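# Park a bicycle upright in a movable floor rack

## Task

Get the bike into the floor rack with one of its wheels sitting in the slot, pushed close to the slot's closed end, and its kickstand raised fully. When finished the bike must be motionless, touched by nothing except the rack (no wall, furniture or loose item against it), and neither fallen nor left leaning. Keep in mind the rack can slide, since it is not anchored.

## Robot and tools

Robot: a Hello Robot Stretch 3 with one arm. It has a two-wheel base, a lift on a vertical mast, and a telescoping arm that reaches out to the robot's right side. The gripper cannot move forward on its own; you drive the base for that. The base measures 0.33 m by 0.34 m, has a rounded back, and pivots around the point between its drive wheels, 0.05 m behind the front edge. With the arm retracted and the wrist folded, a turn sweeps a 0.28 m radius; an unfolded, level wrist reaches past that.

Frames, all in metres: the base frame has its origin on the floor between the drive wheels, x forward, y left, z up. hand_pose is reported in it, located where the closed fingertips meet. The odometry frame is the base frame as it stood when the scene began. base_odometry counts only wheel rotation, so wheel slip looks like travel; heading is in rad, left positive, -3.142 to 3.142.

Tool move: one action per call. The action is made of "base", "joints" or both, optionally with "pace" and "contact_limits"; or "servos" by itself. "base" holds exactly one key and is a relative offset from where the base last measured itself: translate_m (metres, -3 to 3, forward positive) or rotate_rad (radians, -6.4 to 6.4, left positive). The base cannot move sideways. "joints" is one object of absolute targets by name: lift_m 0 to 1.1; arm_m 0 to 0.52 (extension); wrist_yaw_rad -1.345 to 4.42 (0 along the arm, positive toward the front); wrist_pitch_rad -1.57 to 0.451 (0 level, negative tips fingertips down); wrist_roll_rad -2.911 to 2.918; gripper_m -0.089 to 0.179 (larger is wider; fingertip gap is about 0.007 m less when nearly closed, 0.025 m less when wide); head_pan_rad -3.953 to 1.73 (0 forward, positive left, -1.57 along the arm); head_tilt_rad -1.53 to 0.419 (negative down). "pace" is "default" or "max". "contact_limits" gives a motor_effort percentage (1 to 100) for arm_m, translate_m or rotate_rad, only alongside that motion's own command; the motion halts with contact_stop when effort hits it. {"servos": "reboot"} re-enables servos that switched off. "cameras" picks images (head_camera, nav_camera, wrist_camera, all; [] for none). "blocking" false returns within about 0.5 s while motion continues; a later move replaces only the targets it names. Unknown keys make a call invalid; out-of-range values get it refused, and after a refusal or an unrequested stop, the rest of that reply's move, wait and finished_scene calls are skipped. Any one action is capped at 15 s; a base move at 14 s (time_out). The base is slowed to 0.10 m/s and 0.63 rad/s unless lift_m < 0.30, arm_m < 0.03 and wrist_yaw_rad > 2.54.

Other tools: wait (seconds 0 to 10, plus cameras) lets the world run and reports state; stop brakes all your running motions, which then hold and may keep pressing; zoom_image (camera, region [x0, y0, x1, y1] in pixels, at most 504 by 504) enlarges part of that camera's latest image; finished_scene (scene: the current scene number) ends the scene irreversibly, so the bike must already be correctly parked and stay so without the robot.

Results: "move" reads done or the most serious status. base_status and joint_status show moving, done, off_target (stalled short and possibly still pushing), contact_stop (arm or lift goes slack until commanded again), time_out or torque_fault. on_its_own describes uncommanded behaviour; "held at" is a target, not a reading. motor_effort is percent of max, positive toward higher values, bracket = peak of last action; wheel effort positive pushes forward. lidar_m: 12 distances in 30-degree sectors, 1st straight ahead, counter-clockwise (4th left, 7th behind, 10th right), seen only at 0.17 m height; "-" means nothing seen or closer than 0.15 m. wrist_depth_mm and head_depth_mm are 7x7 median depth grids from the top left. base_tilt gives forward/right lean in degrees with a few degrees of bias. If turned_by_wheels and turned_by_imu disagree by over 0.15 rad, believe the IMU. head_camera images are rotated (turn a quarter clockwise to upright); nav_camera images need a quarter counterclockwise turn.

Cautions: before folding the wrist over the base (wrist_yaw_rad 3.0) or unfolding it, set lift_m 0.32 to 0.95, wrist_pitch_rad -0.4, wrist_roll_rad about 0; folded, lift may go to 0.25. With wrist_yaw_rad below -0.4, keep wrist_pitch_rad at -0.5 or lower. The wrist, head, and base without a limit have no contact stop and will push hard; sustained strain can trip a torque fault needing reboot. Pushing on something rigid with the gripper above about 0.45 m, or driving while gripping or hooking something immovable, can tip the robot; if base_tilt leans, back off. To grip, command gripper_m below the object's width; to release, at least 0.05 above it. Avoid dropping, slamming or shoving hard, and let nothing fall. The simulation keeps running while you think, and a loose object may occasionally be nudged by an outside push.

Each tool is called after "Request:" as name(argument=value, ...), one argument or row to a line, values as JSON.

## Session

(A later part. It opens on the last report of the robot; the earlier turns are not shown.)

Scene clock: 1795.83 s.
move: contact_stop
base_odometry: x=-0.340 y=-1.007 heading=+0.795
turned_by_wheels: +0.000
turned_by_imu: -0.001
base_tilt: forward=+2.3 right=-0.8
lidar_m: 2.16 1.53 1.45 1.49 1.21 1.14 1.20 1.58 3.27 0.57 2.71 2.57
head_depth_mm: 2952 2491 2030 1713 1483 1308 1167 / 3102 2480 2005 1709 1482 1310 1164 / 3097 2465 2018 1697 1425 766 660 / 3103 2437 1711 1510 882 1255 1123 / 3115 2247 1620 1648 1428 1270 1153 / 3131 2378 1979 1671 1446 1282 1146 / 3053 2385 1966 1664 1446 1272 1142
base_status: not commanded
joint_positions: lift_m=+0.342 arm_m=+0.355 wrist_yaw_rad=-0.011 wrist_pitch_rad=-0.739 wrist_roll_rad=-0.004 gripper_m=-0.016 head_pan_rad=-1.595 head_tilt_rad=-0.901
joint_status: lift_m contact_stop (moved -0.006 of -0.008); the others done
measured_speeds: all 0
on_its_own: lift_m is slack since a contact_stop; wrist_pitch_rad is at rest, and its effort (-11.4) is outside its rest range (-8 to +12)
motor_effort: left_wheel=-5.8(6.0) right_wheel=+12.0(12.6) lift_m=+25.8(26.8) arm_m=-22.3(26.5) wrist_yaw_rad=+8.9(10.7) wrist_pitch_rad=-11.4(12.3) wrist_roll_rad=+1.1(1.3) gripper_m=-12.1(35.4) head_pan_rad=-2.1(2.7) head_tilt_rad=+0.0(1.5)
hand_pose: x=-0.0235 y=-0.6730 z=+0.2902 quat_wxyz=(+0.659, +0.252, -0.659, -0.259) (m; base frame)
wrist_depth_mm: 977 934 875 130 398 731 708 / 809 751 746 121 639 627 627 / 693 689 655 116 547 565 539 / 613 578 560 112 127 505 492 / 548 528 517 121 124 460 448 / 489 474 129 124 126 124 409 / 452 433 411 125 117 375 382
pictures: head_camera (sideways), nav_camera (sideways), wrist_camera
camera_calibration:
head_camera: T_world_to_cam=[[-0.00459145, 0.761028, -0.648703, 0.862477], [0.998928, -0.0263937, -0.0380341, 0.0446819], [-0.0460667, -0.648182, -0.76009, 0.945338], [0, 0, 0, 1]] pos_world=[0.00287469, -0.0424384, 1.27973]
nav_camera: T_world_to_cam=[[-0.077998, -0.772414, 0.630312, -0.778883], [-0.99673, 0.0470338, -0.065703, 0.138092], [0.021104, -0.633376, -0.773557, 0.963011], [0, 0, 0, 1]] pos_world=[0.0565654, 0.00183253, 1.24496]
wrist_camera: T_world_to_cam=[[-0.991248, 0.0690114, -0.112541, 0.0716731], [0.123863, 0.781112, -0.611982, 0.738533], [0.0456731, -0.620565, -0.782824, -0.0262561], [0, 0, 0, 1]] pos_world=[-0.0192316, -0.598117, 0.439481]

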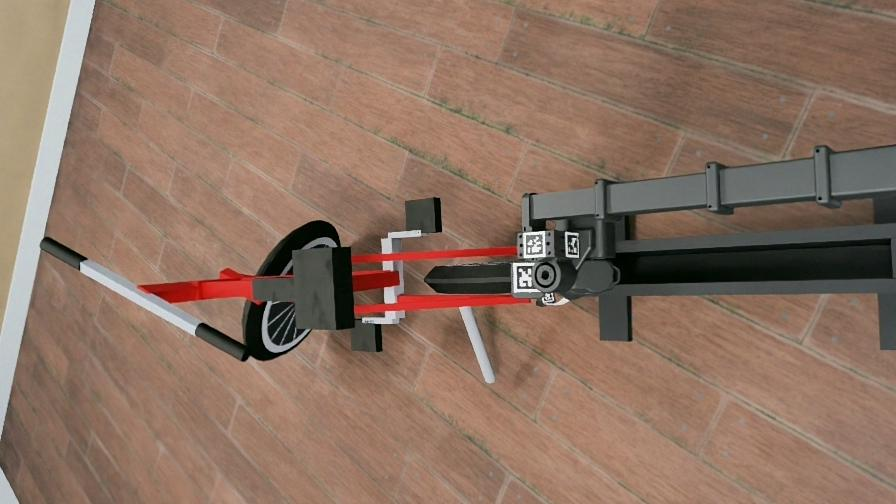

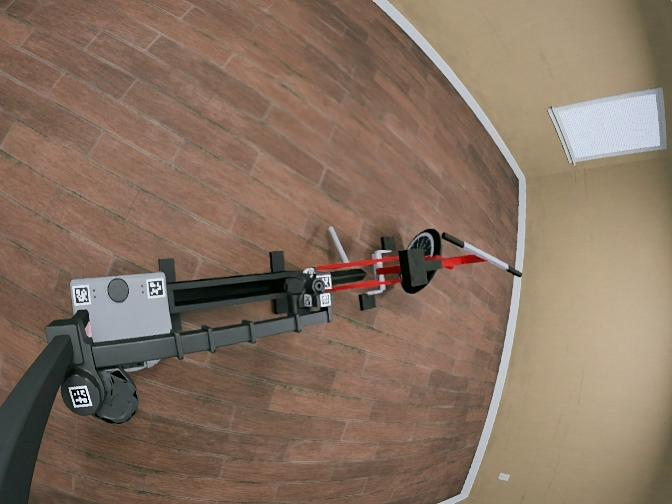

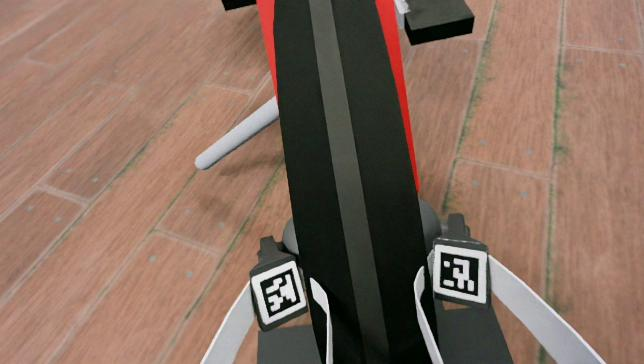

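Request:
move(
  joints={"gripper_m":0.179,"lift_m":0.342},
  cameras=[],
)

Request:
move(
  joints={"lift_m":0.46,"arm_m":0.42,"wrist_pitch_rad":-0.8},
  cameras=["wrist_camera","head_camera"],
)

Scene clock: 1808.43 s.
move: done
base_odometry: x=-0.340 y=-1.007 heading=+0.795
turned_by_wheels: +0.000
turned_by_imu: -0.001
base_tilt: forward=+2.3 right=-0.8
lidar_m: 2.17 1.53 1.45 1.49 1.21 1.14 1.20 1.58 3.27 0.58 2.71 2.58
head_depth_mm: 2904 2494 2036 1716 1485 1312 1164 / 3042 2483 2026 1712 1478 1304 1165 / 3146 2450 2015 1699 1421 760 660 / 3104 2446 1729 1500 883 1253 1137 / 3133 1647 1625 1643 1426 1270 1140 / 3096 2406 1974 1665 1459 1280 1139 / 3088 2382 1962 1653 1430 1274 1141
base_status: not commanded
joint_positions: lift_m=+0.342 arm_m=+0.355 wrist_yaw_rad=-0.002 wrist_pitch_rad=-0.806 wrist_roll_rad=-0.004 gripper_m=+0.179 head_pan_rad=-1.595 head_tilt_rad=-0.901
joint_status: all done
measured_speeds: all 0
motor_effort: left_wheel=-3.6(6.0) right_wheel=+6.7(13.0) lift_m=+22.8(30.6) arm_m=+15.8(15.8) wrist_yaw_rad=+1.0(11.1) wrist_pitch_rad=+0.9(11.5) wrist_roll_rad=+1.3(1.3) gripper_m=+0.8(83.3) head_pan_rad=-2.2(3.0) head_tilt_rad=+0.3(1.0)
hand_pose: x=-0.0219 y=-0.6600 z=+0.2792 quat_wxyz=(+0.652, +0.277, -0.649, -0.278) (m; base frame)
wrist_depth_mm: 826 806 764 117 645 655 619 / 733 698 679 117 583 575 558 / 635 611 564 109 122 521 507 / 568 543 531 109 125 480 464 / 514 500 477 120 126 445 129 / 483 141 450 125 121 403 114 / 439 122 406 151 129 377 369
pictures: none
No camera images: "cameras" was empty.

Scene clock: 1810.33 s.
move: done
base_odometry: x=-0.340 y=-1.007 heading=+0.795
turned_by_wheels: +0.000
turned_by_imu: +0.000
base_tilt: forward=+2.3 right=-0.8
lidar_m: 2.17 1.53 1.45 1.49 1.21 1.14 1.20 1.58 3.26 0.58 2.71 2.57
head_depth_mm: 2960 2525 2030 1701 1485 1306 1167 / 3026 2506 2041 1711 1484 1296 1142 / 3106 2458 1999 1654 732 631 561 / 3127 2464 1709 837 1303 1249 1136 / 3085 1648 1611 1576 1463 1265 1133 / 3146 2409 1961 1673 1446 1277 1146 / 3054 2386 1965 1660 1435 1274 1146
base_status: not commanded
joint_positions: lift_m=+0.460 arm_m=+0.420 wrist_yaw_rad=-0.001 wrist_pitch_rad=-0.807 wrist_roll_rad=-0.004 gripper_m=+0.179 head_pan_rad=-1.595 head_tilt_rad=-0.901
joint_status: all done
measured_speeds: all 0
motor_effort: left_wheel=-3.5(3.9) right_wheel=+6.6(7.2) lift_m=+28.3(30.8) arm_m=+18.0(20.4) wrist_yaw_rad=+0.6(2.2) wrist_pitch_rad=+1.1(2.5) wrist_roll_rad=+1.2(1.3) gripper_m=+0.5(1.8) head_pan_rad=-1.9(2.7) head_tilt_rad=+0.1(1.0)
hand_pose: x=-0.0218 y=-0.7249 z=+0.3971 quat_wxyz=(+0.652, +0.278, -0.649, -0.278) (m; base frame)
wrist_depth_mm: - - 973 784 853 823 804 / 928 856 827 517 461 733 732 / 813 772 751 258 472 652 642 / 730 689 666 217 607 607 591 / 654 616 621 203 364 564 129 / 605 141 556 198 512 514 114 / 561 121 526 190 339 487 463
pictures: head_camera (sideways), wrist_camera
camera_calibration:
head_camera: T_world_to_cam=[[-0.00459216, 0.761028, -0.648703, 0.862476], [0.998928, -0.0263927, -0.0380342, 0.0446819], [-0.0460661, -0.648182, -0.760091, 0.945339], [0, 0, 0, 1]] pos_world=[0.00287473, -0.0424383, 1.27973]
wrist_camera: T_world_to_cam=[[-0.991867, 0.0667003, -0.108404, 0.0856486], [0.116246, 0.821595, -0.558094, 0.852005], [0.0518393, -0.566157, -0.822666, 0.0805153], [0, 0, 0, 1]] pos_world=[-0.0182638, -0.660131, 0.551021]

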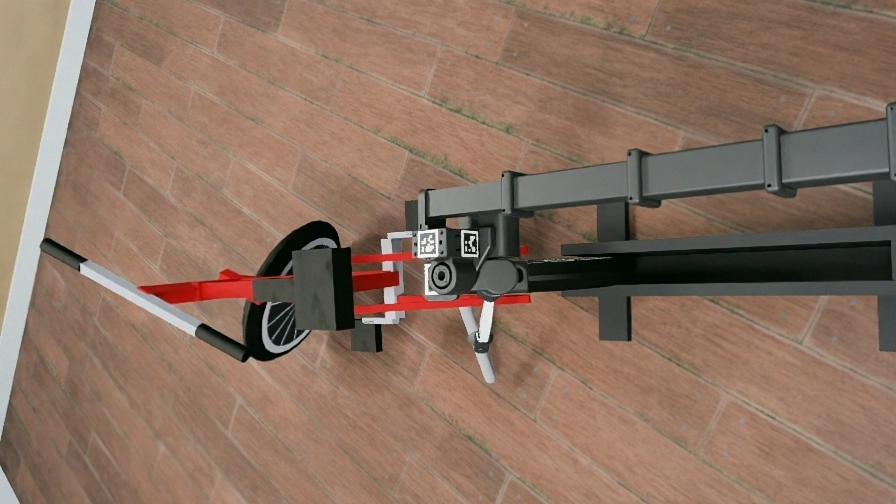

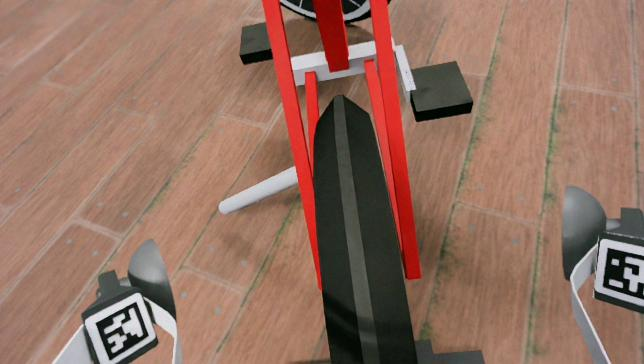

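Request:
move(
  base={"translate_m":0.008},
  joints={"arm_m":0.487,"lift_m":0.40,"wrist_pitch_rad":-0.8},
  cameras=["wrist_camera"],
)

Scene clock: 1817.37 s.
move: done
base_odometry: x=-0.334 y=-1.002 heading=+0.795
turned_by_wheels: +0.000
turned_by_imu: -0.001
base_tilt: forward=+2.3 right=-0.8
lidar_m: 2.16 1.52 1.45 1.48 1.22 1.15 1.21 1.59 3.26 0.57 2.71 2.57
head_depth_mm: 2965 2507 2048 1712 1489 1308 1166 / 3048 2450 2005 1699 1473 1300 1160 / 3104 2463 2008 1661 805 692 615 / 3130 2371 1623 915 1335 1245 1099 / 3136 2281 1695 1609 1459 1287 1154 / 3080 2400 1975 1671 1443 1283 1143 / 3026 2408 1972 1668 1443 1273 1142
base_status: done
joint_positions: lift_m=+0.400 arm_m=+0.487 wrist_yaw_rad=-0.001 wrist_pitch_rad=-0.807 wrist_roll_rad=-0.004 gripper_m=+0.179 head_pan_rad=-1.595 head_tilt_rad=-0.901
joint_status: all done
measured_speeds: all 0
motor_effort: left_wheel=+2.7(4.7) right_wheel=+5.7(9.2) lift_m=+24.2(26.4) arm_m=+19.0(20.9) wrist_yaw_rad=+0.1(1.9) wrist_pitch_rad=+1.2(3.2) wrist_roll_rad=+1.2(1.4) gripper_m=-0.3(2.0) head_pan_rad=-2.1(2.9) head_tilt_rad=+1.0(1.0)
hand_pose: x=-0.0218 y=-0.7918 z=+0.3370 quat_wxyz=(+0.652, +0.278, -0.649, -0.278) (m; base frame)
wrist_depth_mm: 978 895 819 447 727 716 707 / 813 769 724 436 380 634 628 / 725 686 675 195 221 581 571 / 645 635 602 165 158 537 518 / 576 562 533 136 127 509 129 / 539 142 500 127 112 453 114 / 492 121 461 120 105 429 410
pictures: wrist_camera
camera_calibration:
wrist_camera: T_world_to_cam=[[-0.991871, 0.0666861, -0.108377, 0.083589], [0.116197, 0.821834, -0.557751, 0.873528], [0.0518736, -0.56581, -0.822902, -0.00643233], [0, 0, 0, 1]] pos_world=[-0.0182581, -0.727109, 0.490977]

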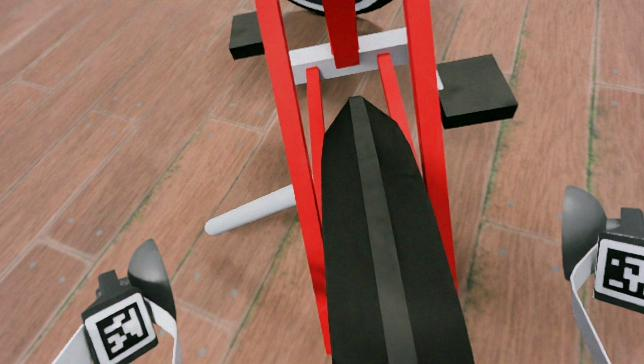

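Request:
move(
  base={"translate_m":-0.007},
  cameras=[],
)

Request:
move(
  joints={"gripper_m":-0.02},
  cameras=["wrist_camera"],
)

Request:
move(
  joints={"arm_m":0.447},
)

Scene clock: 1823.20 s.
move: done
base_odometry: x=-0.339 y=-1.007 heading=+0.795
turned_by_wheels: +0.000
turned_by_imu: -0.001
base_tilt: forward=+2.4 right=-0.8
lidar_m: 2.17 1.53 1.45 1.49 1.22 1.15 1.20 1.59 3.26 0.58 2.71 2.57
head_depth_mm: 2984 2501 2028 1723 1492 1302 1163 / 3020 2476 2015 1717 1486 1303 1158 / 3132 2455 2021 1660 805 691 615 / 3156 2424 1729 914 1285 1248 1132 / 3107 1644 1631 1618 1459 1256 1152 / 3089 2419 1963 1679 1455 1281 1145 / 3059 2373 1959 1668 1442 1282 1146
base_status: done
joint_positions: lift_m=+0.400 arm_m=+0.487 wrist_yaw_rad=-0.001 wrist_pitch_rad=-0.807 wrist_roll_rad=-0.004 gripper_m=+0.179 head_pan_rad=-1.595 head_tilt_rad=-0.901
joint_status: not commanded
measured_speeds: all 0
motor_effort: left_wheel=-2.6(5.3) right_wheel=-1.5(4.3) lift_m=+28.7(28.9) arm_m=+17.9(18.0) wrist_yaw_rad=+0.8(2.3) wrist_pitch_rad=+1.2(1.6) wrist_roll_rad=+0.9(1.3) gripper_m=+0.2(1.2) head_pan_rad=-1.5(2.6) head_tilt_rad=-0.3(0.9)
hand_pose: x=-0.0218 y=-0.7918 z=+0.3370 quat_wxyz=(+0.652, +0.278, -0.649, -0.278) (m; base frame)
wrist_depth_mm: 946 896 824 729 720 736 704 / 818 763 750 435 381 645 629 / 715 684 665 182 225 585 568 / 650 615 590 154 229 548 527 / 580 563 538 132 138 494 130 / 535 142 492 122 118 456 114 / 501 121 462 105 108 429 412
pictures: none
No camera images: "cameras" was empty.

Scene clock: 1825.70 s.
move: done
base_odometry: x=-0.339 y=-1.007 heading=+0.795
turned_by_wheels: +0.000
turned_by_imu: -0.001
base_tilt: forward=+2.3 right=-0.8
lidar_m: 2.17 1.53 1.45 1.48 1.21 1.14 1.20 1.58 3.27 0.58 2.71 2.57
head_depth_mm: 2966 2507 2034 1729 1484 1301 1170 / 3062 2509 2026 1697 1484 1303 1160 / 3088 2437 2010 1665 806 692 614 / 3152 2444 1723 918 1283 1253 1129 / 3130 1648 1618 1599 1453 1264 1146 / 3075 2407 1979 1674 1450 1284 1154 / 3079 2374 1965 1661 1441 1273 1141
base_status: not commanded
joint_positions: lift_m=+0.400 arm_m=+0.487 wrist_yaw_rad=-0.005 wrist_pitch_rad=-0.806 wrist_roll_rad=-0.004 gripper_m=-0.019 head_pan_rad=-1.595 head_tilt_rad=-0.901
joint_status: all done
measured_speeds: all 0
motor_effort: left_wheel=-2.6(2.9) right_wheel=+3.8(4.4) lift_m=+25.2(29.1) arm_m=+17.1(17.9) wrist_yaw_rad=+4.3(5.9) wrist_pitch_rad=+1.4(1.7) wrist_roll_rad=+1.2(1.4) gripper_m=-28.2(97.9) head_pan_rad=-2.1(2.8) head_tilt_rad=+0.4(1.2)
hand_pose: x=-0.0224 y=-0.7920 z=+0.3371 quat_wxyz=(+0.651, +0.276, -0.650, -0.279) (m; base frame)
wrist_depth_mm: 951 891 841 780 745 728 719 / 795 789 739 435 376 647 620 / 725 706 670 190 357 575 581 / 647 622 597 153 232 553 522 / 590 572 530 132 131 500 485 / 530 521 129 124 120 125 456 / 488 486 457 108 109 424 415
pictures: wrist_camera
camera_calibration:
wrist_camera: T_world_to_cam=[[-0.991606, 0.0704245, -0.108429, 0.0859871], [0.119367, 0.820892, -0.558469, 0.873395], [0.049679, -0.566724, -0.822409, -0.00731116], [0, 0, 0, 1]] pos_world=[-0.0186262, -0.727162, 0.491074]

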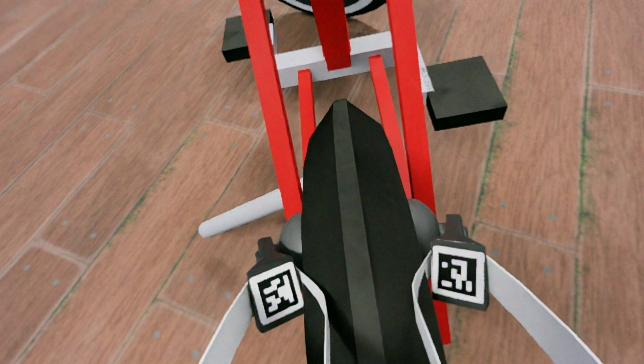

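Scene clock: 1827.07 s.
move: done
base_odometry: x=-0.339 y=-1.007 heading=+0.794
turned_by_wheels: -0.001
turned_by_imu: -0.005
base_tilt: forward=+2.3 right=-0.7
lidar_m: 2.18 1.53 1.45 1.49 1.21 1.14 1.20 1.57 3.27 0.56 2.71 2.57
head_depth_mm: 2985 2496 2005 1725 1490 1303 1166 / 3026 2467 2017 1700 1483 1303 1167 / 3093 2444 2015 1649 800 693 615 / 3112 2298 1194 896 1207 1264 1136 / 3127 2403 1685 1643 1465 1261 1135 / 3102 2377 1973 1679 1452 1279 1149 / 3032 2393 1961 1653 1443 1277 1139
base_status: not commanded
joint_positions: lift_m=+0.400 arm_m=+0.447 wrist_yaw_rad=-0.025 wrist_pitch_rad=-0.771 wrist_roll_rad=-0.004 gripper_m=-0.016 head_pan_rad=-1.595 head_tilt_rad=-0.901
joint_status: all done
measured_speeds: all 0
on_its_own: right_wheel is at rest, and its effort (+23.3) is outside its rest range (-21 to +21); wrist_yaw_rad is at rest, and its effort (+22.1) is outside its rest range (-9 to +9)
motor_effort: left_wheel=-16.3(16.5) right_wheel=+23.3(23.5) lift_m=+37.1(37.4) arm_m=-25.3(27.3) wrist_yaw_rad=+22.1(24.8) wrist_pitch_rad=-5.4(6.0) wrist_roll_rad=+1.2(1.4) gripper_m=-11.0(28.8) head_pan_rad=-2.3(2.8) head_tilt_rad=+0.2(0.9)
hand_pose: x=-0.0258 y=-0.7589 z=+0.3429 quat_wxyz=(+0.653, +0.258, -0.657, -0.274) (m; base frame)
wrist_depth_mm: - 943 902 745 776 778 762 / 856 831 780 451 394 694 666 / 734 717 680 189 376 619 588 / 677 650 607 158 245 556 535 / 584 562 550 135 132 510 489 / 534 520 512 128 124 124 457 / 504 479 458 112 109 425 417
pictures: head_camera (sideways), nav_camera (sideways), wrist_camera
camera_calibration:
head_camera: T_world_to_cam=[[-0.00459164, 0.761028, -0.648703, 0.862477], [0.998928, -0.0263935, -0.0380341, 0.0446819], [-0.0460666, -0.648182, -0.76009, 0.945338], [0, 0, 0, 1]] pos_world=[0.0028747, -0.0424384, 1.27973]
nav_camera: T_world_to_cam=[[-0.0779978, -0.772414, 0.630312, -0.778883], [-0.99673, 0.0470335, -0.065703, 0.138092], [0.0211041, -0.633376, -0.773557, 0.963011], [0, 0, 0, 1]] pos_world=[0.0565654, 0.00183254, 1.24496]
wrist_camera: T_world_to_cam=[[-0.990106, 0.0862702, -0.11067, 0.0937863], [0.135167, 0.798169, -0.587074, 0.842836], [0.0376868, -0.596224, -0.801933, -0.0133964], [0, 0, 0, 1]] pos_world=[-0.0205607, -0.688804, 0.494443]

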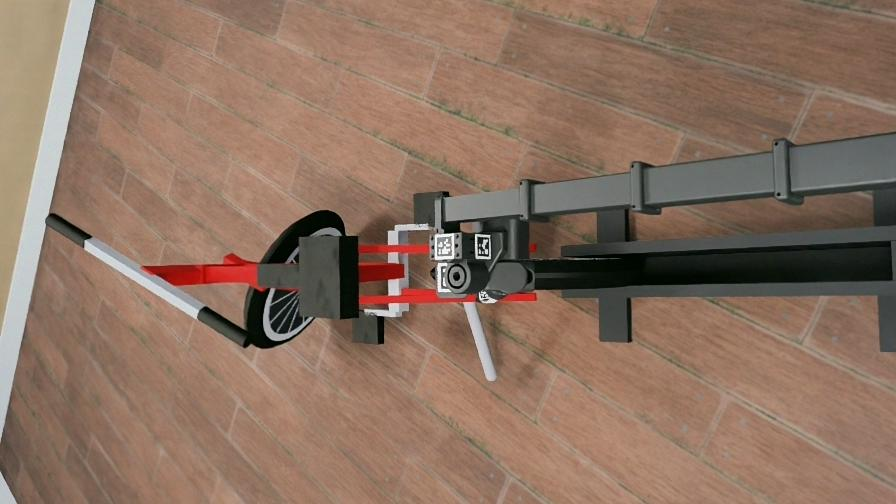

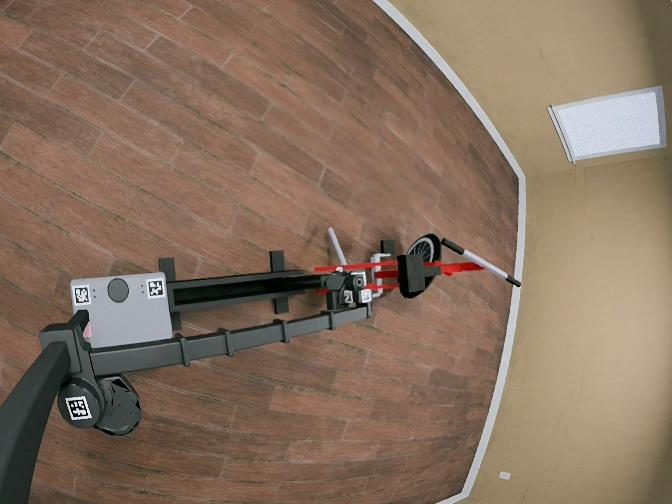

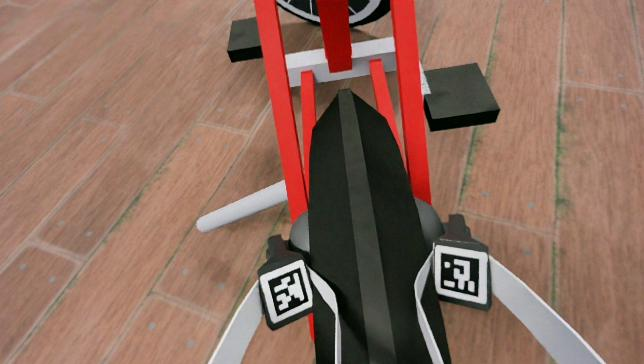

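Request:
move(
  joints={"arm_m":0.405},
)

Scene clock: 1830.60 s.
move: done
base_odometry: x=-0.339 y=-1.007 heading=+0.794
turned_by_wheels: +0.000
turned_by_imu: -0.013
base_tilt: forward=+2.3 right=-0.8
lidar_m: 2.21 1.54 1.45 1.48 1.22 1.15 1.20 1.56 3.27 0.54 2.73 2.57
head_depth_mm: 2951 2506 2042 1715 1490 1311 1167 / 3051 2471 2033 1710 1477 1302 1158 / 3062 2459 2008 1667 808 692 617 / 3133 2228 1187 1262 1109 1268 1120 / 3127 2435 1832 1651 1431 1270 1133 / 3068 2383 1979 1675 1450 1277 1148 / 3054 2370 1950 1665 1451 1285 1144
base_status: not commanded
joint_positions: lift_m=+0.400 arm_m=+0.405 wrist_yaw_rad=-0.063 wrist_pitch_rad=-0.766 wrist_roll_rad=+0.001 gripper_m=-0.016 head_pan_rad=-1.595 head_tilt_rad=-0.901
joint_status: all done
measured_speeds: all 0
on_its_own: wrist_yaw_rad is held at -0.042, not at your +0.000, by its stall guard, which is not easing now; wrist_yaw_rad is at rest, and its effort (+19.1) is outside its rest range (-9 to +9)
motor_effort: left_wheel=-12.7(15.6) right_wheel=+20.0(21.0) lift_m=+34.7(37.6) arm_m=-22.0(29.7) wrist_yaw_rad=+19.1(19.6) wrist_pitch_rad=-6.6(7.9) wrist_roll_rad=-0.3(1.4) gripper_m=-10.9(11.8) head_pan_rad=-2.3(2.7) head_tilt_rad=+0.2(1.1)
hand_pose: x=-0.0322 y=-0.7176 z=+0.3438 quat_wxyz=(+0.647, +0.243, -0.664, -0.285) (m; base frame)
wrist_depth_mm: - 971 844 738 783 786 743 / 894 809 772 450 410 660 670 / 763 733 704 168 257 616 608 / 666 666 608 151 550 558 540 / 611 584 565 136 133 515 501 / 544 530 509 129 126 449 460 / 502 483 455 118 116 412 429
pictures: head_camera (sideways), nav_camera (sideways), wrist_camera
camera_calibration:
head_camera: T_world_to_cam=[[-0.00435801, 0.761015, -0.64872, 0.862497], [0.99892, -0.0267014, -0.0380341, 0.0446818], [-0.0462662, -0.648185, -0.760076, 0.945321], [0, 0, 0, 1]] pos_world=[0.00286164, -0.0424378, 1.27973]
nav_camera: T_world_to_cam=[[-0.078235, -0.772376, 0.630329, -0.778904], [-0.996716, 0.0473386, -0.0657035, 0.138092], [0.020909, -0.633399, -0.773543, 0.962994], [0, 0, 0, 1]] pos_world=[0.0565659, 0.00181579, 1.24496]
wrist_camera: T_world_to_cam=[[-0.98538, 0.126405, -0.114229, 0.114141], [0.169674, 0.788715, -0.59088, 0.806892], [0.015404, -0.601623, -0.798631, 0.00643457], [0, 0, 0, 1]] pos_world=[-0.0245353, -0.646965, 0.494954]

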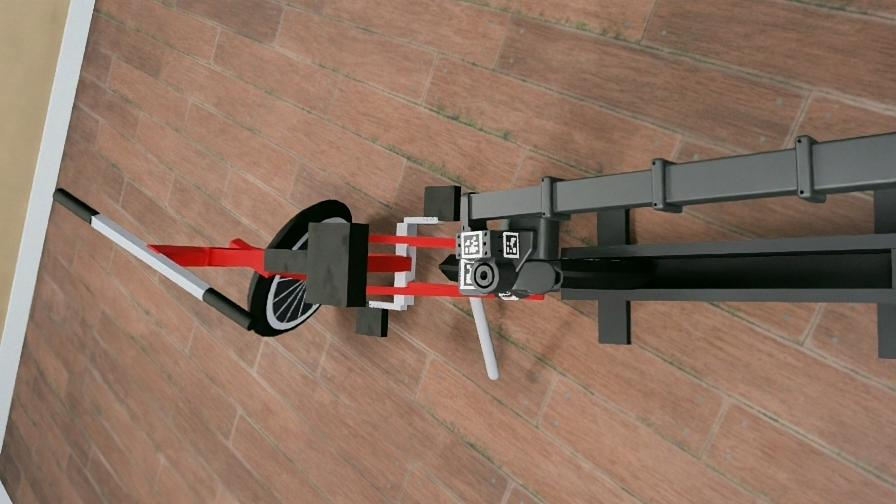

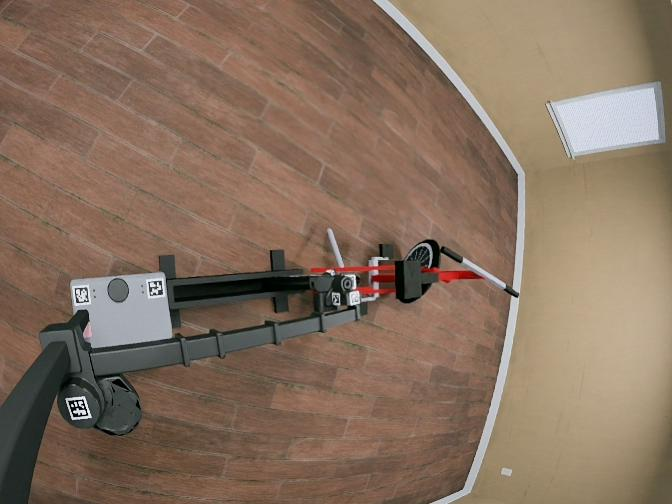

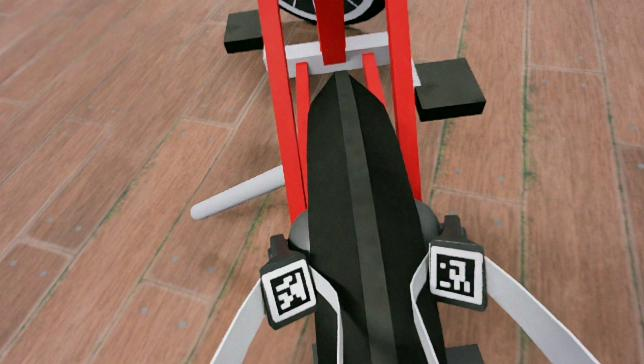

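Request:
move(
  joints={"arm_m":0.365},
  cameras=["head_camera","wrist_camera"],
)

Scene clock: 1834.07 s.
move: done
base_odometry: x=-0.339 y=-1.007 heading=+0.794
turned_by_wheels: +0.000
turned_by_imu: -0.002
base_tilt: forward=+2.3 right=-0.8
lidar_m: 2.21 1.54 1.45 1.48 1.22 1.15 1.20 1.56 3.26 0.52 2.73 2.57
head_depth_mm: 2989 2495 2028 1731 1482 1305 1163 / 3021 2508 2019 1705 1482 1307 1162 / 3091 2450 1939 1665 1385 692 615 / 3144 1426 1132 1420 857 1259 1134 / 3144 2423 1884 1640 1451 1261 1134 / 3071 2406 1984 1667 1441 1293 1147 / 3047 2396 1967 1663 1445 1275 1140
base_status: not commanded
joint_positions: lift_m=+0.400 arm_m=+0.365 wrist_yaw_rad=-0.065 wrist_pitch_rad=-0.778 wrist_roll_rad=+0.002 gripper_m=-0.016 head_pan_rad=-1.595 head_tilt_rad=-0.901
joint_status: all done
measured_speeds: all 0
on_its_own: wrist_yaw_rad is held at -0.042, not at your +0.000, by its stall guard, which is not easing now; wrist_yaw_rad is at rest, and its effort (+20.3) is outside its rest range (-9 to +9)
motor_effort: left_wheel=-10.1(12.8) right_wheel=+15.9(20.2) lift_m=+32.3(39.0) arm_m=-24.8(29.3) wrist_yaw_rad=+20.3(20.5) wrist_pitch_rad=-4.3(7.7) wrist_roll_rad=-0.7(0.8) gripper_m=-11.0(11.4) head_pan_rad=-2.1(2.5) head_tilt_rad=-0.5(1.0)
hand_pose: x=-0.0323 y=-0.6753 z=+0.3418 quat_wxyz=(+0.645, +0.247, -0.663, -0.290) (m; base frame)
wrist_depth_mm: - 960 862 467 760 781 720 / 870 820 786 193 390 669 644 / 740 709 661 159 267 607 586 / 674 636 591 143 552 554 536 / 589 573 568 136 131 504 490 / 548 524 514 129 128 458 453 / 497 478 447 125 118 408 423
pictures: head_camera (sideways), wrist_camera
camera_calibration:
head_camera: T_world_to_cam=[[-0.00435822, 0.761014, -0.648721, 0.862499], [0.99892, -0.0267012, -0.0380341, 0.0446818], [-0.0462661, -0.648186, -0.760075, 0.945319], [0, 0, 0, 1]] pos_world=[0.00286165, -0.0424379, 1.27973]
wrist_camera: T_world_to_cam=[[-0.984923, 0.130015, -0.114117, 0.110859], [0.172325, 0.795295, -0.581214, 0.773584], [0.0151899, -0.592116, -0.805709, 0.0391517], [0, 0, 0, 1]] pos_world=[-0.0247154, -0.606459, 0.493814]

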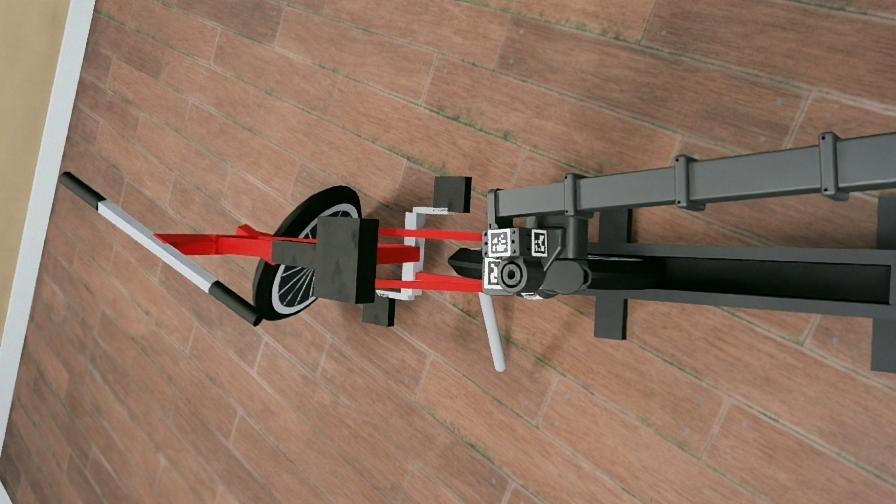

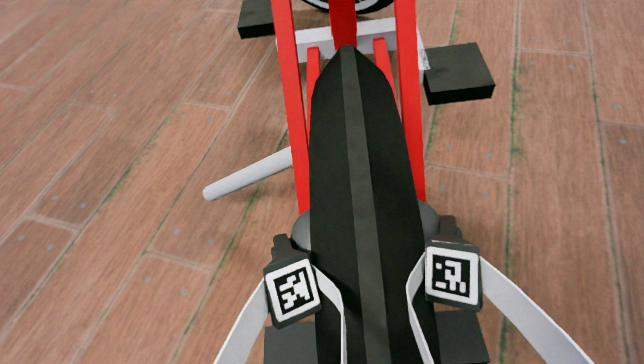

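Request:
move(
  joints={"arm_m":0.325},
  cameras=["head_camera","wrist_camera"],
)

Scene clock: 1841.10 s.
move: done
base_odometry: x=-0.339 y=-1.007 heading=+0.794
turned_by_wheels: +0.000
turned_by_imu: -0.001
base_tilt: forward=+2.3 right=-0.7
lidar_m: 2.21 1.53 1.45 1.48 1.22 1.15 1.20 1.56 3.27 0.49 2.72 2.57
head_depth_mm: 2976 2500 2032 1697 1486 1305 1165 / 3027 2477 2009 1707 1474 1296 1166 / 3146 2458 1955 1671 1400 694 616 / 3184 2195 1163 1375 814 1249 1141 / 3087 2425 1936 1686 1430 1268 1132 / 3112 2373 1971 1656 1450 1284 1146 / 3041 2371 1951 1669 1444 1275 1140
base_status: not commanded
joint_positions: lift_m=+0.400 arm_m=+0.325 wrist_yaw_rad=-0.060 wrist_pitch_rad=-0.803 wrist_roll_rad=+0.003 gripper_m=-0.016 head_pan_rad=-1.595 head_tilt_rad=-0.901
joint_status: all done
measured_speeds: all 0
on_its_own: wrist_yaw_rad is held at -0.042, not at your +0.000, by its stall guard, which is not easing now; wrist_yaw_rad is at rest, and its effort (+15.5) is outside its rest range (-9 to +9)
motor_effort: left_wheel=-5.6(10.4) right_wheel=+8.6(16.6) lift_m=+41.0(41.0) arm_m=-25.0(28.5) wrist_yaw_rad=+15.5(20.5) wrist_pitch_rad=+0.8(5.1) wrist_roll_rad=-1.1(1.3) gripper_m=-10.9(11.8) head_pan_rad=-1.9(2.6) head_tilt_rad=+0.7(1.1)
hand_pose: x=-0.0313 y=-0.6303 z=+0.3376 quat_wxyz=(+0.641, +0.256, -0.660, -0.297) (m; base frame)
wrist_depth_mm: 931 882 848 272 439 710 709 / 834 788 768 174 265 644 625 / 741 688 680 156 267 589 565 / 643 618 590 141 279 535 525 / 579 574 542 136 134 502 478 / 535 523 508 130 127 453 450 / 488 475 454 128 130 415 424
pictures: head_camera (sideways), wrist_camera
camera_calibration:
head_camera: T_world_to_cam=[[-0.00435731, 0.761014, -0.648721, 0.862499], [0.99892, -0.0267024, -0.0380341, 0.0446818], [-0.0462669, -0.648186, -0.760075, 0.945319], [0, 0, 0, 1]] pos_world=[0.0028616, -0.0424379, 1.27973]
wrist_camera: T_world_to_cam=[[-0.985024, 0.12982, -0.113464, 0.105174], [0.171344, 0.810338, -0.560351, 0.737581], [0.0191994, -0.571401, -0.820446, 0.0805925], [0, 0, 0, 1]] pos_world=[-0.024328, -0.565293, 0.49136]

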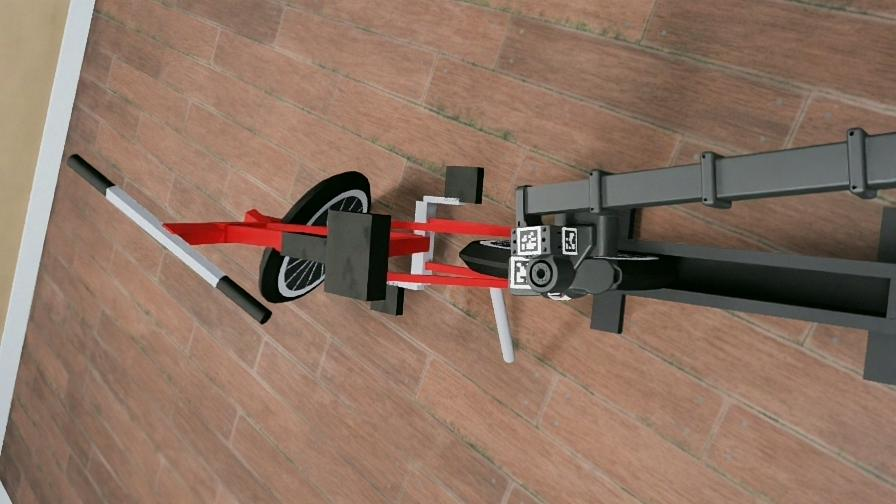

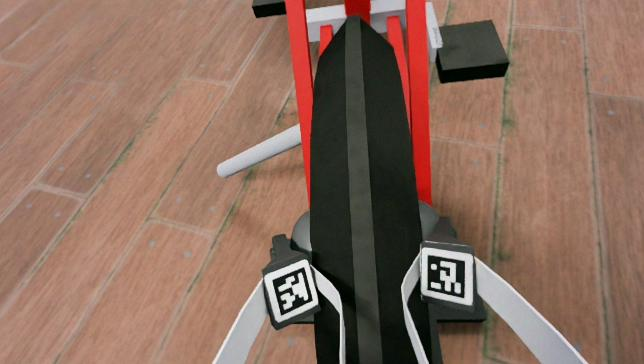

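Request:
move(
  joints={"gripper_m":0.179,"lift_m":0.40},
  cameras=["wrist_camera"],
)

Request:
move(
  joints={"lift_m":0.95,"arm_m":0.2,"wrist_pitch_rad":-1.4},
)

Scene clock: 1846.40 s.
move: done
base_odometry: x=-0.339 y=-1.007 heading=+0.795
turned_by_wheels: +0.000
turned_by_imu: -0.001
base_tilt: forward=+2.3 right=-0.8
lidar_m: 2.21 1.54 1.45 1.48 1.22 1.15 1.20 1.56 3.27 0.49 2.73 2.57
head_depth_mm: 2969 2501 2055 1706 1487 1304 1168 / 3052 2478 2024 1710 1491 1306 1160 / 3137 2419 1956 1663 1391 694 616 / 3120 2207 1162 1410 816 1251 1141 / 3074 2388 1928 1684 1409 1262 1135 / 3091 2399 1966 1680 1447 1281 1151 / 3077 2395 1943 1656 1445 1281 1142
base_status: not commanded
joint_positions: lift_m=+0.400 arm_m=+0.325 wrist_yaw_rad=-0.044 wrist_pitch_rad=-0.810 wrist_roll_rad=+0.003 gripper_m=+0.179 head_pan_rad=-1.595 head_tilt_rad=-0.901
joint_status: all done
measured_speeds: all 0
on_its_own: wrist_yaw_rad is held at -0.042, not at your +0.000, by its stall guard, which is not easing now
motor_effort: left_wheel=-2.5(6.1) right_wheel=+4.9(9.2) lift_m=+22.7(41.0) arm_m=-8.8(17.2) wrist_yaw_rad=+1.6(17.0) wrist_pitch_rad=+1.7(2.3) wrist_roll_rad=-1.2(1.4) gripper_m=+0.3(83.5) head_pan_rad=-2.0(2.5) head_tilt_rad=+0.1(1.2)
hand_pose: x=-0.0286 y=-0.6290 z=+0.3365 quat_wxyz=(+0.643, +0.264, -0.657, -0.294) (m; base frame)
wrist_depth_mm: 945 898 855 270 412 719 701 / 816 780 756 184 263 648 632 / 729 702 671 161 163 595 554 / 647 622 605 149 280 527 527 / 595 563 549 141 140 497 129 / 549 142 502 140 131 453 114 / 501 121 471 141 132 427 411
pictures: wrist_camera
camera_calibration:
wrist_camera: T_world_to_cam=[[-0.987011, 0.114237, -0.112958, 0.0975367], [0.158026, 0.816996, -0.554568, 0.737311], [0.0289344, -0.565215, -0.824436, 0.085861], [0, 0, 0, 1]] pos_world=[-0.0227291, -0.564992, 0.490694]

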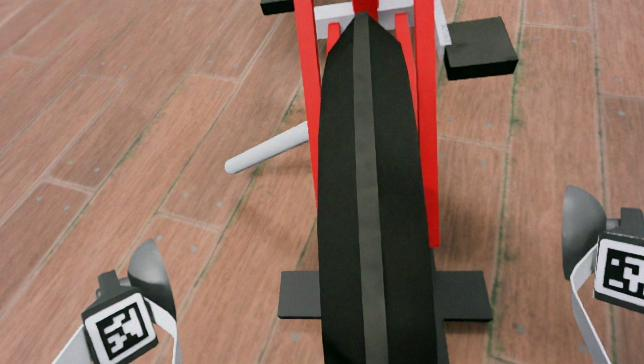

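Scene clock: 1852.23 s.
move: done
base_odometry: x=-0.339 y=-1.007 heading=+0.795
turned_by_wheels: +0.000
turned_by_imu: -0.001
base_tilt: forward=+2.3 right=-0.8
lidar_m: 2.21 1.54 1.45 1.48 1.22 1.15 1.20 1.56 3.27 0.49 2.73 2.57
head_depth_mm: 2888 - 1995 1721 1484 1308 1167 / 311 305 1871 1717 1479 1308 1167 / 287 299 379 1623 1470 1300 1160 / 303 304 326 1143 1194 1259 1140 / 3104 2437 1925 1615 1462 1263 1130 / 3051 2407 1969 1660 1458 1281 1141 / 3029 2389 1969 1663 1450 1273 1140
base_status: not commanded
joint_positions: lift_m=+0.950 arm_m=+0.200 wrist_yaw_rad=-0.043 wrist_pitch_rad=-1.396 wrist_roll_rad=+0.003 gripper_m=+0.179 head_pan_rad=-1.595 head_tilt_rad=-0.901
joint_status: all done
measured_speeds: all 0
on_its_own: wrist_yaw_rad is held at -0.042, not at your +0.000, by its stall guard, which is not easing now
motor_effort: left_wheel=-1.9(2.6) right_wheel=+4.6(5.0) lift_m=+28.7(30.8) arm_m=-15.8(20.3) wrist_yaw_rad=+0.2(2.2) wrist_pitch_rad=-0.7(2.6) wrist_roll_rad=-1.2(1.4) gripper_m=+0.3(1.7) head_pan_rad=-1.9(3.1) head_tilt_rad=+0.2(1.2)
hand_pose: x=-0.0225 y=-0.3657 z=+0.8322 quat_wxyz=(+0.531, +0.442, -0.552, -0.467) (m; base frame)
wrist_depth_mm: - - - 960 969 934 907 / - - - 998 958 930 969 / - - - 983 974 973 911 / - - - 963 999 967 950 / - - - 947 997 967 129 / - 141 - - 812 962 112 / - 122 - - 817 923 933
pictures: head_camera (sideways), nav_camera (sideways), wrist_camera
camera_calibration:
head_camera: T_world_to_cam=[[-0.00435776, 0.761014, -0.648721, 0.862499], [0.99892, -0.0267018, -0.0380341, 0.0446818], [-0.0462665, -0.648186, -0.760075, 0.945319], [0, 0, 0, 1]] pos_world=[0.00286162, -0.0424379, 1.27973]
nav_camera: T_world_to_cam=[[-0.0782352, -0.772375, 0.63033, -0.778905], [-0.996716, 0.0473388, -0.0657036, 0.138092], [0.0209087, -0.6334, -0.773542, 0.962993], [0, 0, 0, 1]] pos_world=[0.0565659, 0.00181567, 1.24496]
wrist_camera: T_world_to_cam=[[-0.984948, 0.163939, -0.0547909, 0.099245], [0.16455, 0.986345, -0.00678618, 0.402371], [0.0529303, -0.0156998, -0.998475, 0.989496], [0, 0, 0, 1]] pos_world=[-0.0208331, -0.397612, 0.996155]

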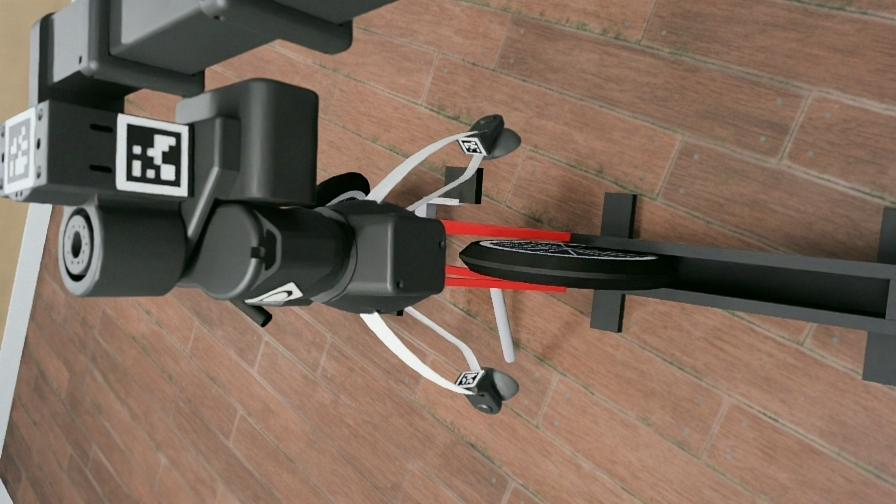

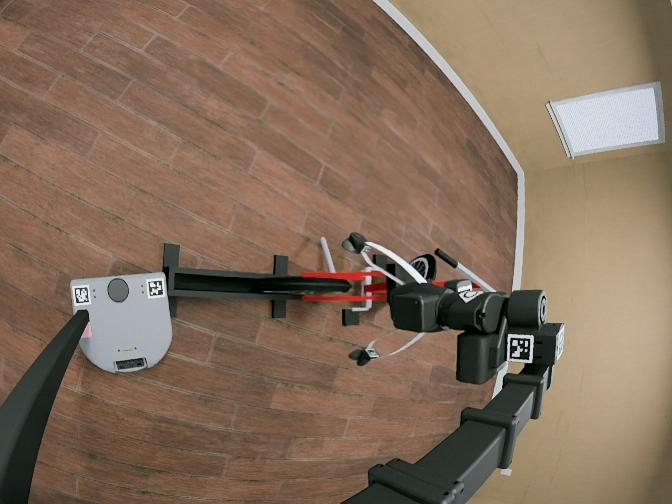

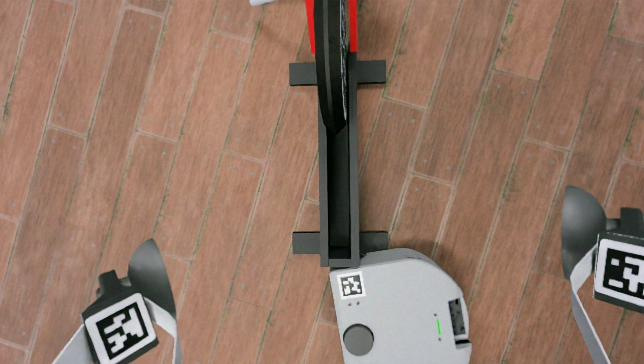

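Request:
move(
  base={"rotate_rad":-0.15},
  cameras=[],
)

Request:
move(
  base={"translate_m":0.065},
  joints={"wrist_yaw_rad":0},
  cameras=["wrist_camera","head_camera"],
)

Scene clock: 1866.33 s.
move: done
base_odometry: x=-0.339 y=-1.007 heading=+0.645
turned_by_wheels: -0.150
turned_by_imu: -0.150
base_tilt: forward=+2.3 right=-0.8
lidar_m: 2.57 1.64 1.45 1.45 1.30 1.15 1.17 1.39 2.55 0.49 2.91 2.57
head_depth_mm: 2826 - 1986 1711 1492 1316 1165 / 312 305 1901 1718 1477 1296 1165 / 287 299 379 1664 1471 1294 1160 / 302 304 326 1377 1464 1292 1159 / 3120 2205 1102 1229 1185 1188 1054 / 3116 2427 1832 1646 1439 1287 1146 / 3078 2382 1960 1653 1446 1271 1145
base_status: done
joint_positions: lift_m=+0.950 arm_m=+0.200 wrist_yaw_rad=-0.043 wrist_pitch_rad=-1.396 wrist_roll_rad=+0.003 gripper_m=+0.179 head_pan_rad=-1.595 head_tilt_rad=-0.901
joint_status: not commanded
measured_speeds: all 0
on_its_own: wrist_yaw_rad is held at -0.042, not at your +0.000, by its stall guard, which is not easing now
motor_effort: left_wheel=+6.0(9.6) right_wheel=-4.9(9.4) lift_m=+28.3(29.0) arm_m=-13.1(13.8) wrist_yaw_rad=+0.6(1.6) wrist_pitch_rad=-0.8(1.6) wrist_roll_rad=-0.9(1.4) gripper_m=+0.5(1.3) head_pan_rad=-2.1(2.6) head_tilt_rad=+0.1(1.1)
hand_pose: x=-0.0225 y=-0.3657 z=+0.8322 quat_wxyz=(+0.531, +0.442, -0.552, -0.467) (m; base frame)
wrist_depth_mm: - - - 982 979 964 940 / - - - 946 970 943 950 / - - - 963 959 934 978 / - - - 973 953 951 950 / - - - 997 984 956 129 / - 141 - - 839 998 112 / - 122 - - 809 979 947
pictures: none
No camera images: "cameras" was empty.

Scene clock: 1868.10 s.
move: done
base_odometry: x=-0.287 y=-0.968 heading=+0.645
turned_by_wheels: +0.000
turned_by_imu: +0.000
base_tilt: forward=+2.3 right=-0.8
lidar_m: 2.52 1.62 1.43 1.44 1.37 1.21 1.24 1.47 2.68 0.49 2.84 2.51
head_depth_mm: 2893 - 1994 1710 1493 1300 1166 / 311 305 1885 1696 1483 1307 1166 / 287 301 378 1629 1475 1297 1158 / 302 304 330 1227 1429 1245 1138 / 3147 2213 1130 1390 1404 1260 1126 / 3082 2414 1976 1657 1443 1282 1143 / 3076 2384 1966 1655 1441 1281 1143
base_status: done
joint_positions: lift_m=+0.950 arm_m=+0.200 wrist_yaw_rad=-0.002 wrist_pitch_rad=-1.396 wrist_roll_rad=+0.003 gripper_m=+0.179 head_pan_rad=-1.595 head_tilt_rad=-0.901
joint_status: all done
measured_speeds: all 0
motor_effort: left_wheel=+4.8(10.4) right_wheel=+1.3(6.6) lift_m=+27.5(28.6) arm_m=-12.1(13.0) wrist_yaw_rad=+0.5(2.6) wrist_pitch_rad=-0.7(1.4) wrist_roll_rad=-0.9(1.3) gripper_m=+1.2(1.2) head_pan_rad=-2.5(2.7) head_tilt_rad=+0.6(1.0)
hand_pose: x=-0.0217 y=-0.3657 z=+0.8322 quat_wxyz=(+0.540, +0.453, -0.543, -0.456) (m; base frame)
wrist_depth_mm: - - - 983 956 986 964 / - - - 953 978 985 970 / - - - 970 998 954 946 / - - - - 963 953 920 / - - - 963 974 953 130 / - 141 - - 836 960 112 / - 121 - - 835 980 976
pictures: head_camera (sideways), wrist_camera
camera_calibration:
head_camera: T_world_to_cam=[[-0.0043574, 0.761014, -0.648721, 0.862499], [0.99892, -0.0267023, -0.0380341, 0.0446818], [-0.0462668, -0.648186, -0.760075, 0.945319], [0, 0, 0, 1]] pos_world=[0.0028616, -0.0424379, 1.27973]
wrist_camera: T_world_to_cam=[[-0.990798, 0.123767, -0.0547909, 0.0852627], [0.124319, 0.992219, -0.00678606, 0.403538], [0.0535247, -0.0135352, -0.998475, 0.99026], [0, 0, 0, 1]] pos_world=[-0.0186929, -0.397547, 0.99616]

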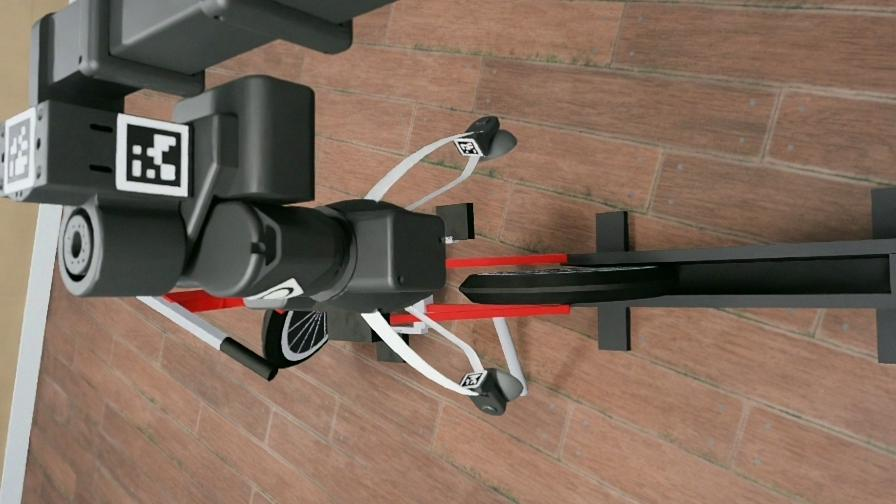

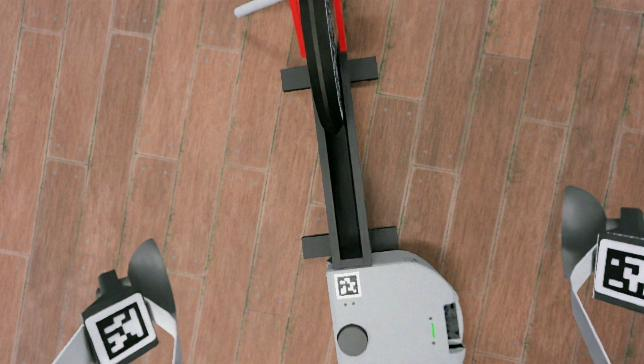

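Request:
move(
  joints={"arm_m":0.36,"lift_m":0.46,"wrist_pitch_rad":-0.8},
  cameras=["wrist_camera"],
)

Request:
move(
  base={"translate_m":0.01},
  joints={"arm_m":0.375,"lift_m":0.40},
  cameras=["wrist_camera"],
)

Scene clock: 1881.67 s.
move: done
base_odometry: x=-0.287 y=-0.968 heading=+0.645
turned_by_wheels: +0.000
turned_by_imu: -0.002
base_tilt: forward=+2.3 right=-0.8
lidar_m: 2.51 1.62 1.43 1.44 1.38 1.21 1.24 1.46 2.69 0.49 2.84 2.51
head_depth_mm: 2966 2493 2044 1715 1480 1308 1163 / 2992 2488 2015 1714 1486 1298 1143 / 3041 2466 2018 1695 735 621 560 / 3139 2422 1715 1224 1067 1252 1133 / 3143 2219 1193 1614 1381 1261 1132 / 3114 2384 1972 1674 1442 1280 1149 / 3088 2411 1950 1673 1450 1279 1141
base_status: not commanded
joint_positions: lift_m=+0.460 arm_m=+0.360 wrist_yaw_rad=-0.001 wrist_pitch_rad=-0.815 wrist_roll_rad=+0.003 gripper_m=+0.179 head_pan_rad=-1.595 head_tilt_rad=-0.901
joint_status: all done
measured_speeds: all 0
motor_effort: left_wheel=+4.9(5.1) right_wheel=+1.4(1.9) lift_m=+22.8(24.9) arm_m=+18.6(20.6) wrist_yaw_rad=+0.1(2.4) wrist_pitch_rad=+2.2(4.4) wrist_roll_rad=-1.2(1.5) gripper_m=+0.5(1.5) head_pan_rad=-2.3(3.0) head_tilt_rad=+0.3(1.1)
hand_pose: x=-0.0217 y=-0.6632 z=+0.3957 quat_wxyz=(+0.648, +0.280, -0.650, -0.281) (m; base frame)
wrist_depth_mm: - - 907 406 881 803 786 / 975 869 817 505 458 719 699 / 819 779 725 288 653 651 651 / 708 692 661 216 596 621 589 / 652 637 610 191 579 550 130 / 613 141 562 178 516 510 114 / 551 121 519 167 392 490 457
pictures: wrist_camera
camera_calibration:
wrist_camera: T_world_to_cam=[[-0.991005, 0.0723034, -0.112616, 0.0868488], [0.122811, 0.825688, -0.550597, 0.800445], [0.0531753, -0.559474, -0.82714, 0.120577], [0, 0, 0, 1]] pos_world=[-0.0186473, -0.599738, 0.550237]

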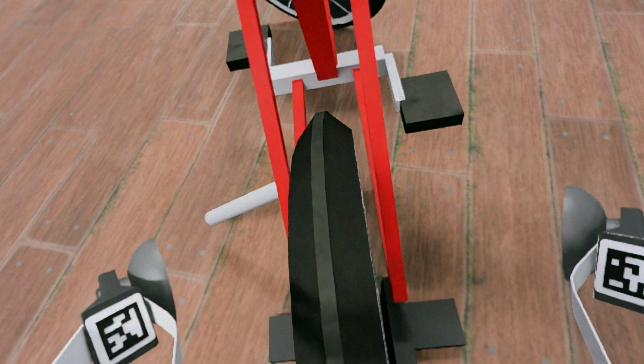

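Scene clock: 1883.03 s.
move: done
base_odometry: x=-0.279 y=-0.962 heading=+0.645
turned_by_wheels: +0.000
turned_by_imu: +0.000
base_tilt: forward=+2.3 right=-0.8
lidar_m: 2.51 1.61 1.43 1.43 1.38 1.21 1.25 1.48 2.70 0.49 2.82 2.50
head_depth_mm: 2961 2490 2038 1720 1497 1314 1164 / 3005 2445 2028 1700 1481 1304 1164 / 3029 2469 2020 1699 808 695 618 / 3097 2441 1616 1462 862 1257 1117 / 3126 2309 1581 1602 1382 1267 1138 / 3100 2418 1976 1664 1441 1279 1150 / 3071 2383 1956 1665 1441 1279 1143
base_status: done
joint_positions: lift_m=+0.400 arm_m=+0.375 wrist_yaw_rad=-0.001 wrist_pitch_rad=-0.815 wrist_roll_rad=+0.003 gripper_m=+0.179 head_pan_rad=-1.595 head_tilt_rad=-0.901
joint_status: all done
measured_speeds: all 0
motor_effort: left_wheel=+5.8(9.1) right_wheel=+2.2(6.2) lift_m=+23.6(24.6) arm_m=+17.8(20.2) wrist_yaw_rad=+1.1(1.7) wrist_pitch_rad=+2.9(3.3) wrist_roll_rad=-1.3(1.3) gripper_m=+1.0(2.1) head_pan_rad=-2.0(2.6) head_tilt_rad=+0.4(1.0)
hand_pose: x=-0.0217 y=-0.6782 z=+0.3357 quat_wxyz=(+0.648, +0.280, -0.650, -0.281) (m; base frame)
wrist_depth_mm: 923 865 798 443 752 731 692 / 828 791 742 218 371 652 619 / 729 691 668 151 593 589 568 / 644 620 592 132 523 548 528 / 573 558 547 121 261 497 129 / 542 142 519 117 269 455 114 / 501 122 471 106 116 432 417
pictures: wrist_camera
camera_calibration:
wrist_camera: T_world_to_cam=[[-0.991005, 0.0722898, -0.112624, 0.0811736], [0.12281, 0.825623, -0.550695, 0.779813], [0.0531753, -0.559573, -0.827074, 0.0624649], [0, 0, 0, 1]] pos_world=[-0.0186473, -0.614746, 0.490245]

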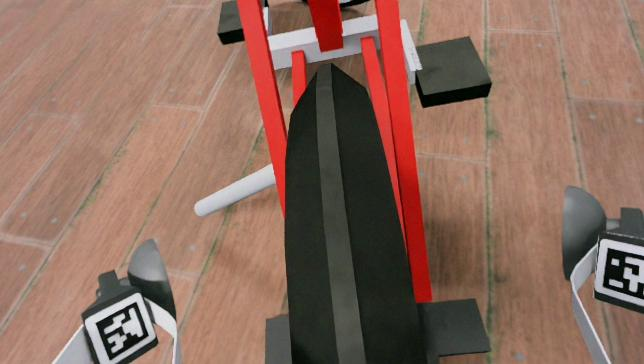

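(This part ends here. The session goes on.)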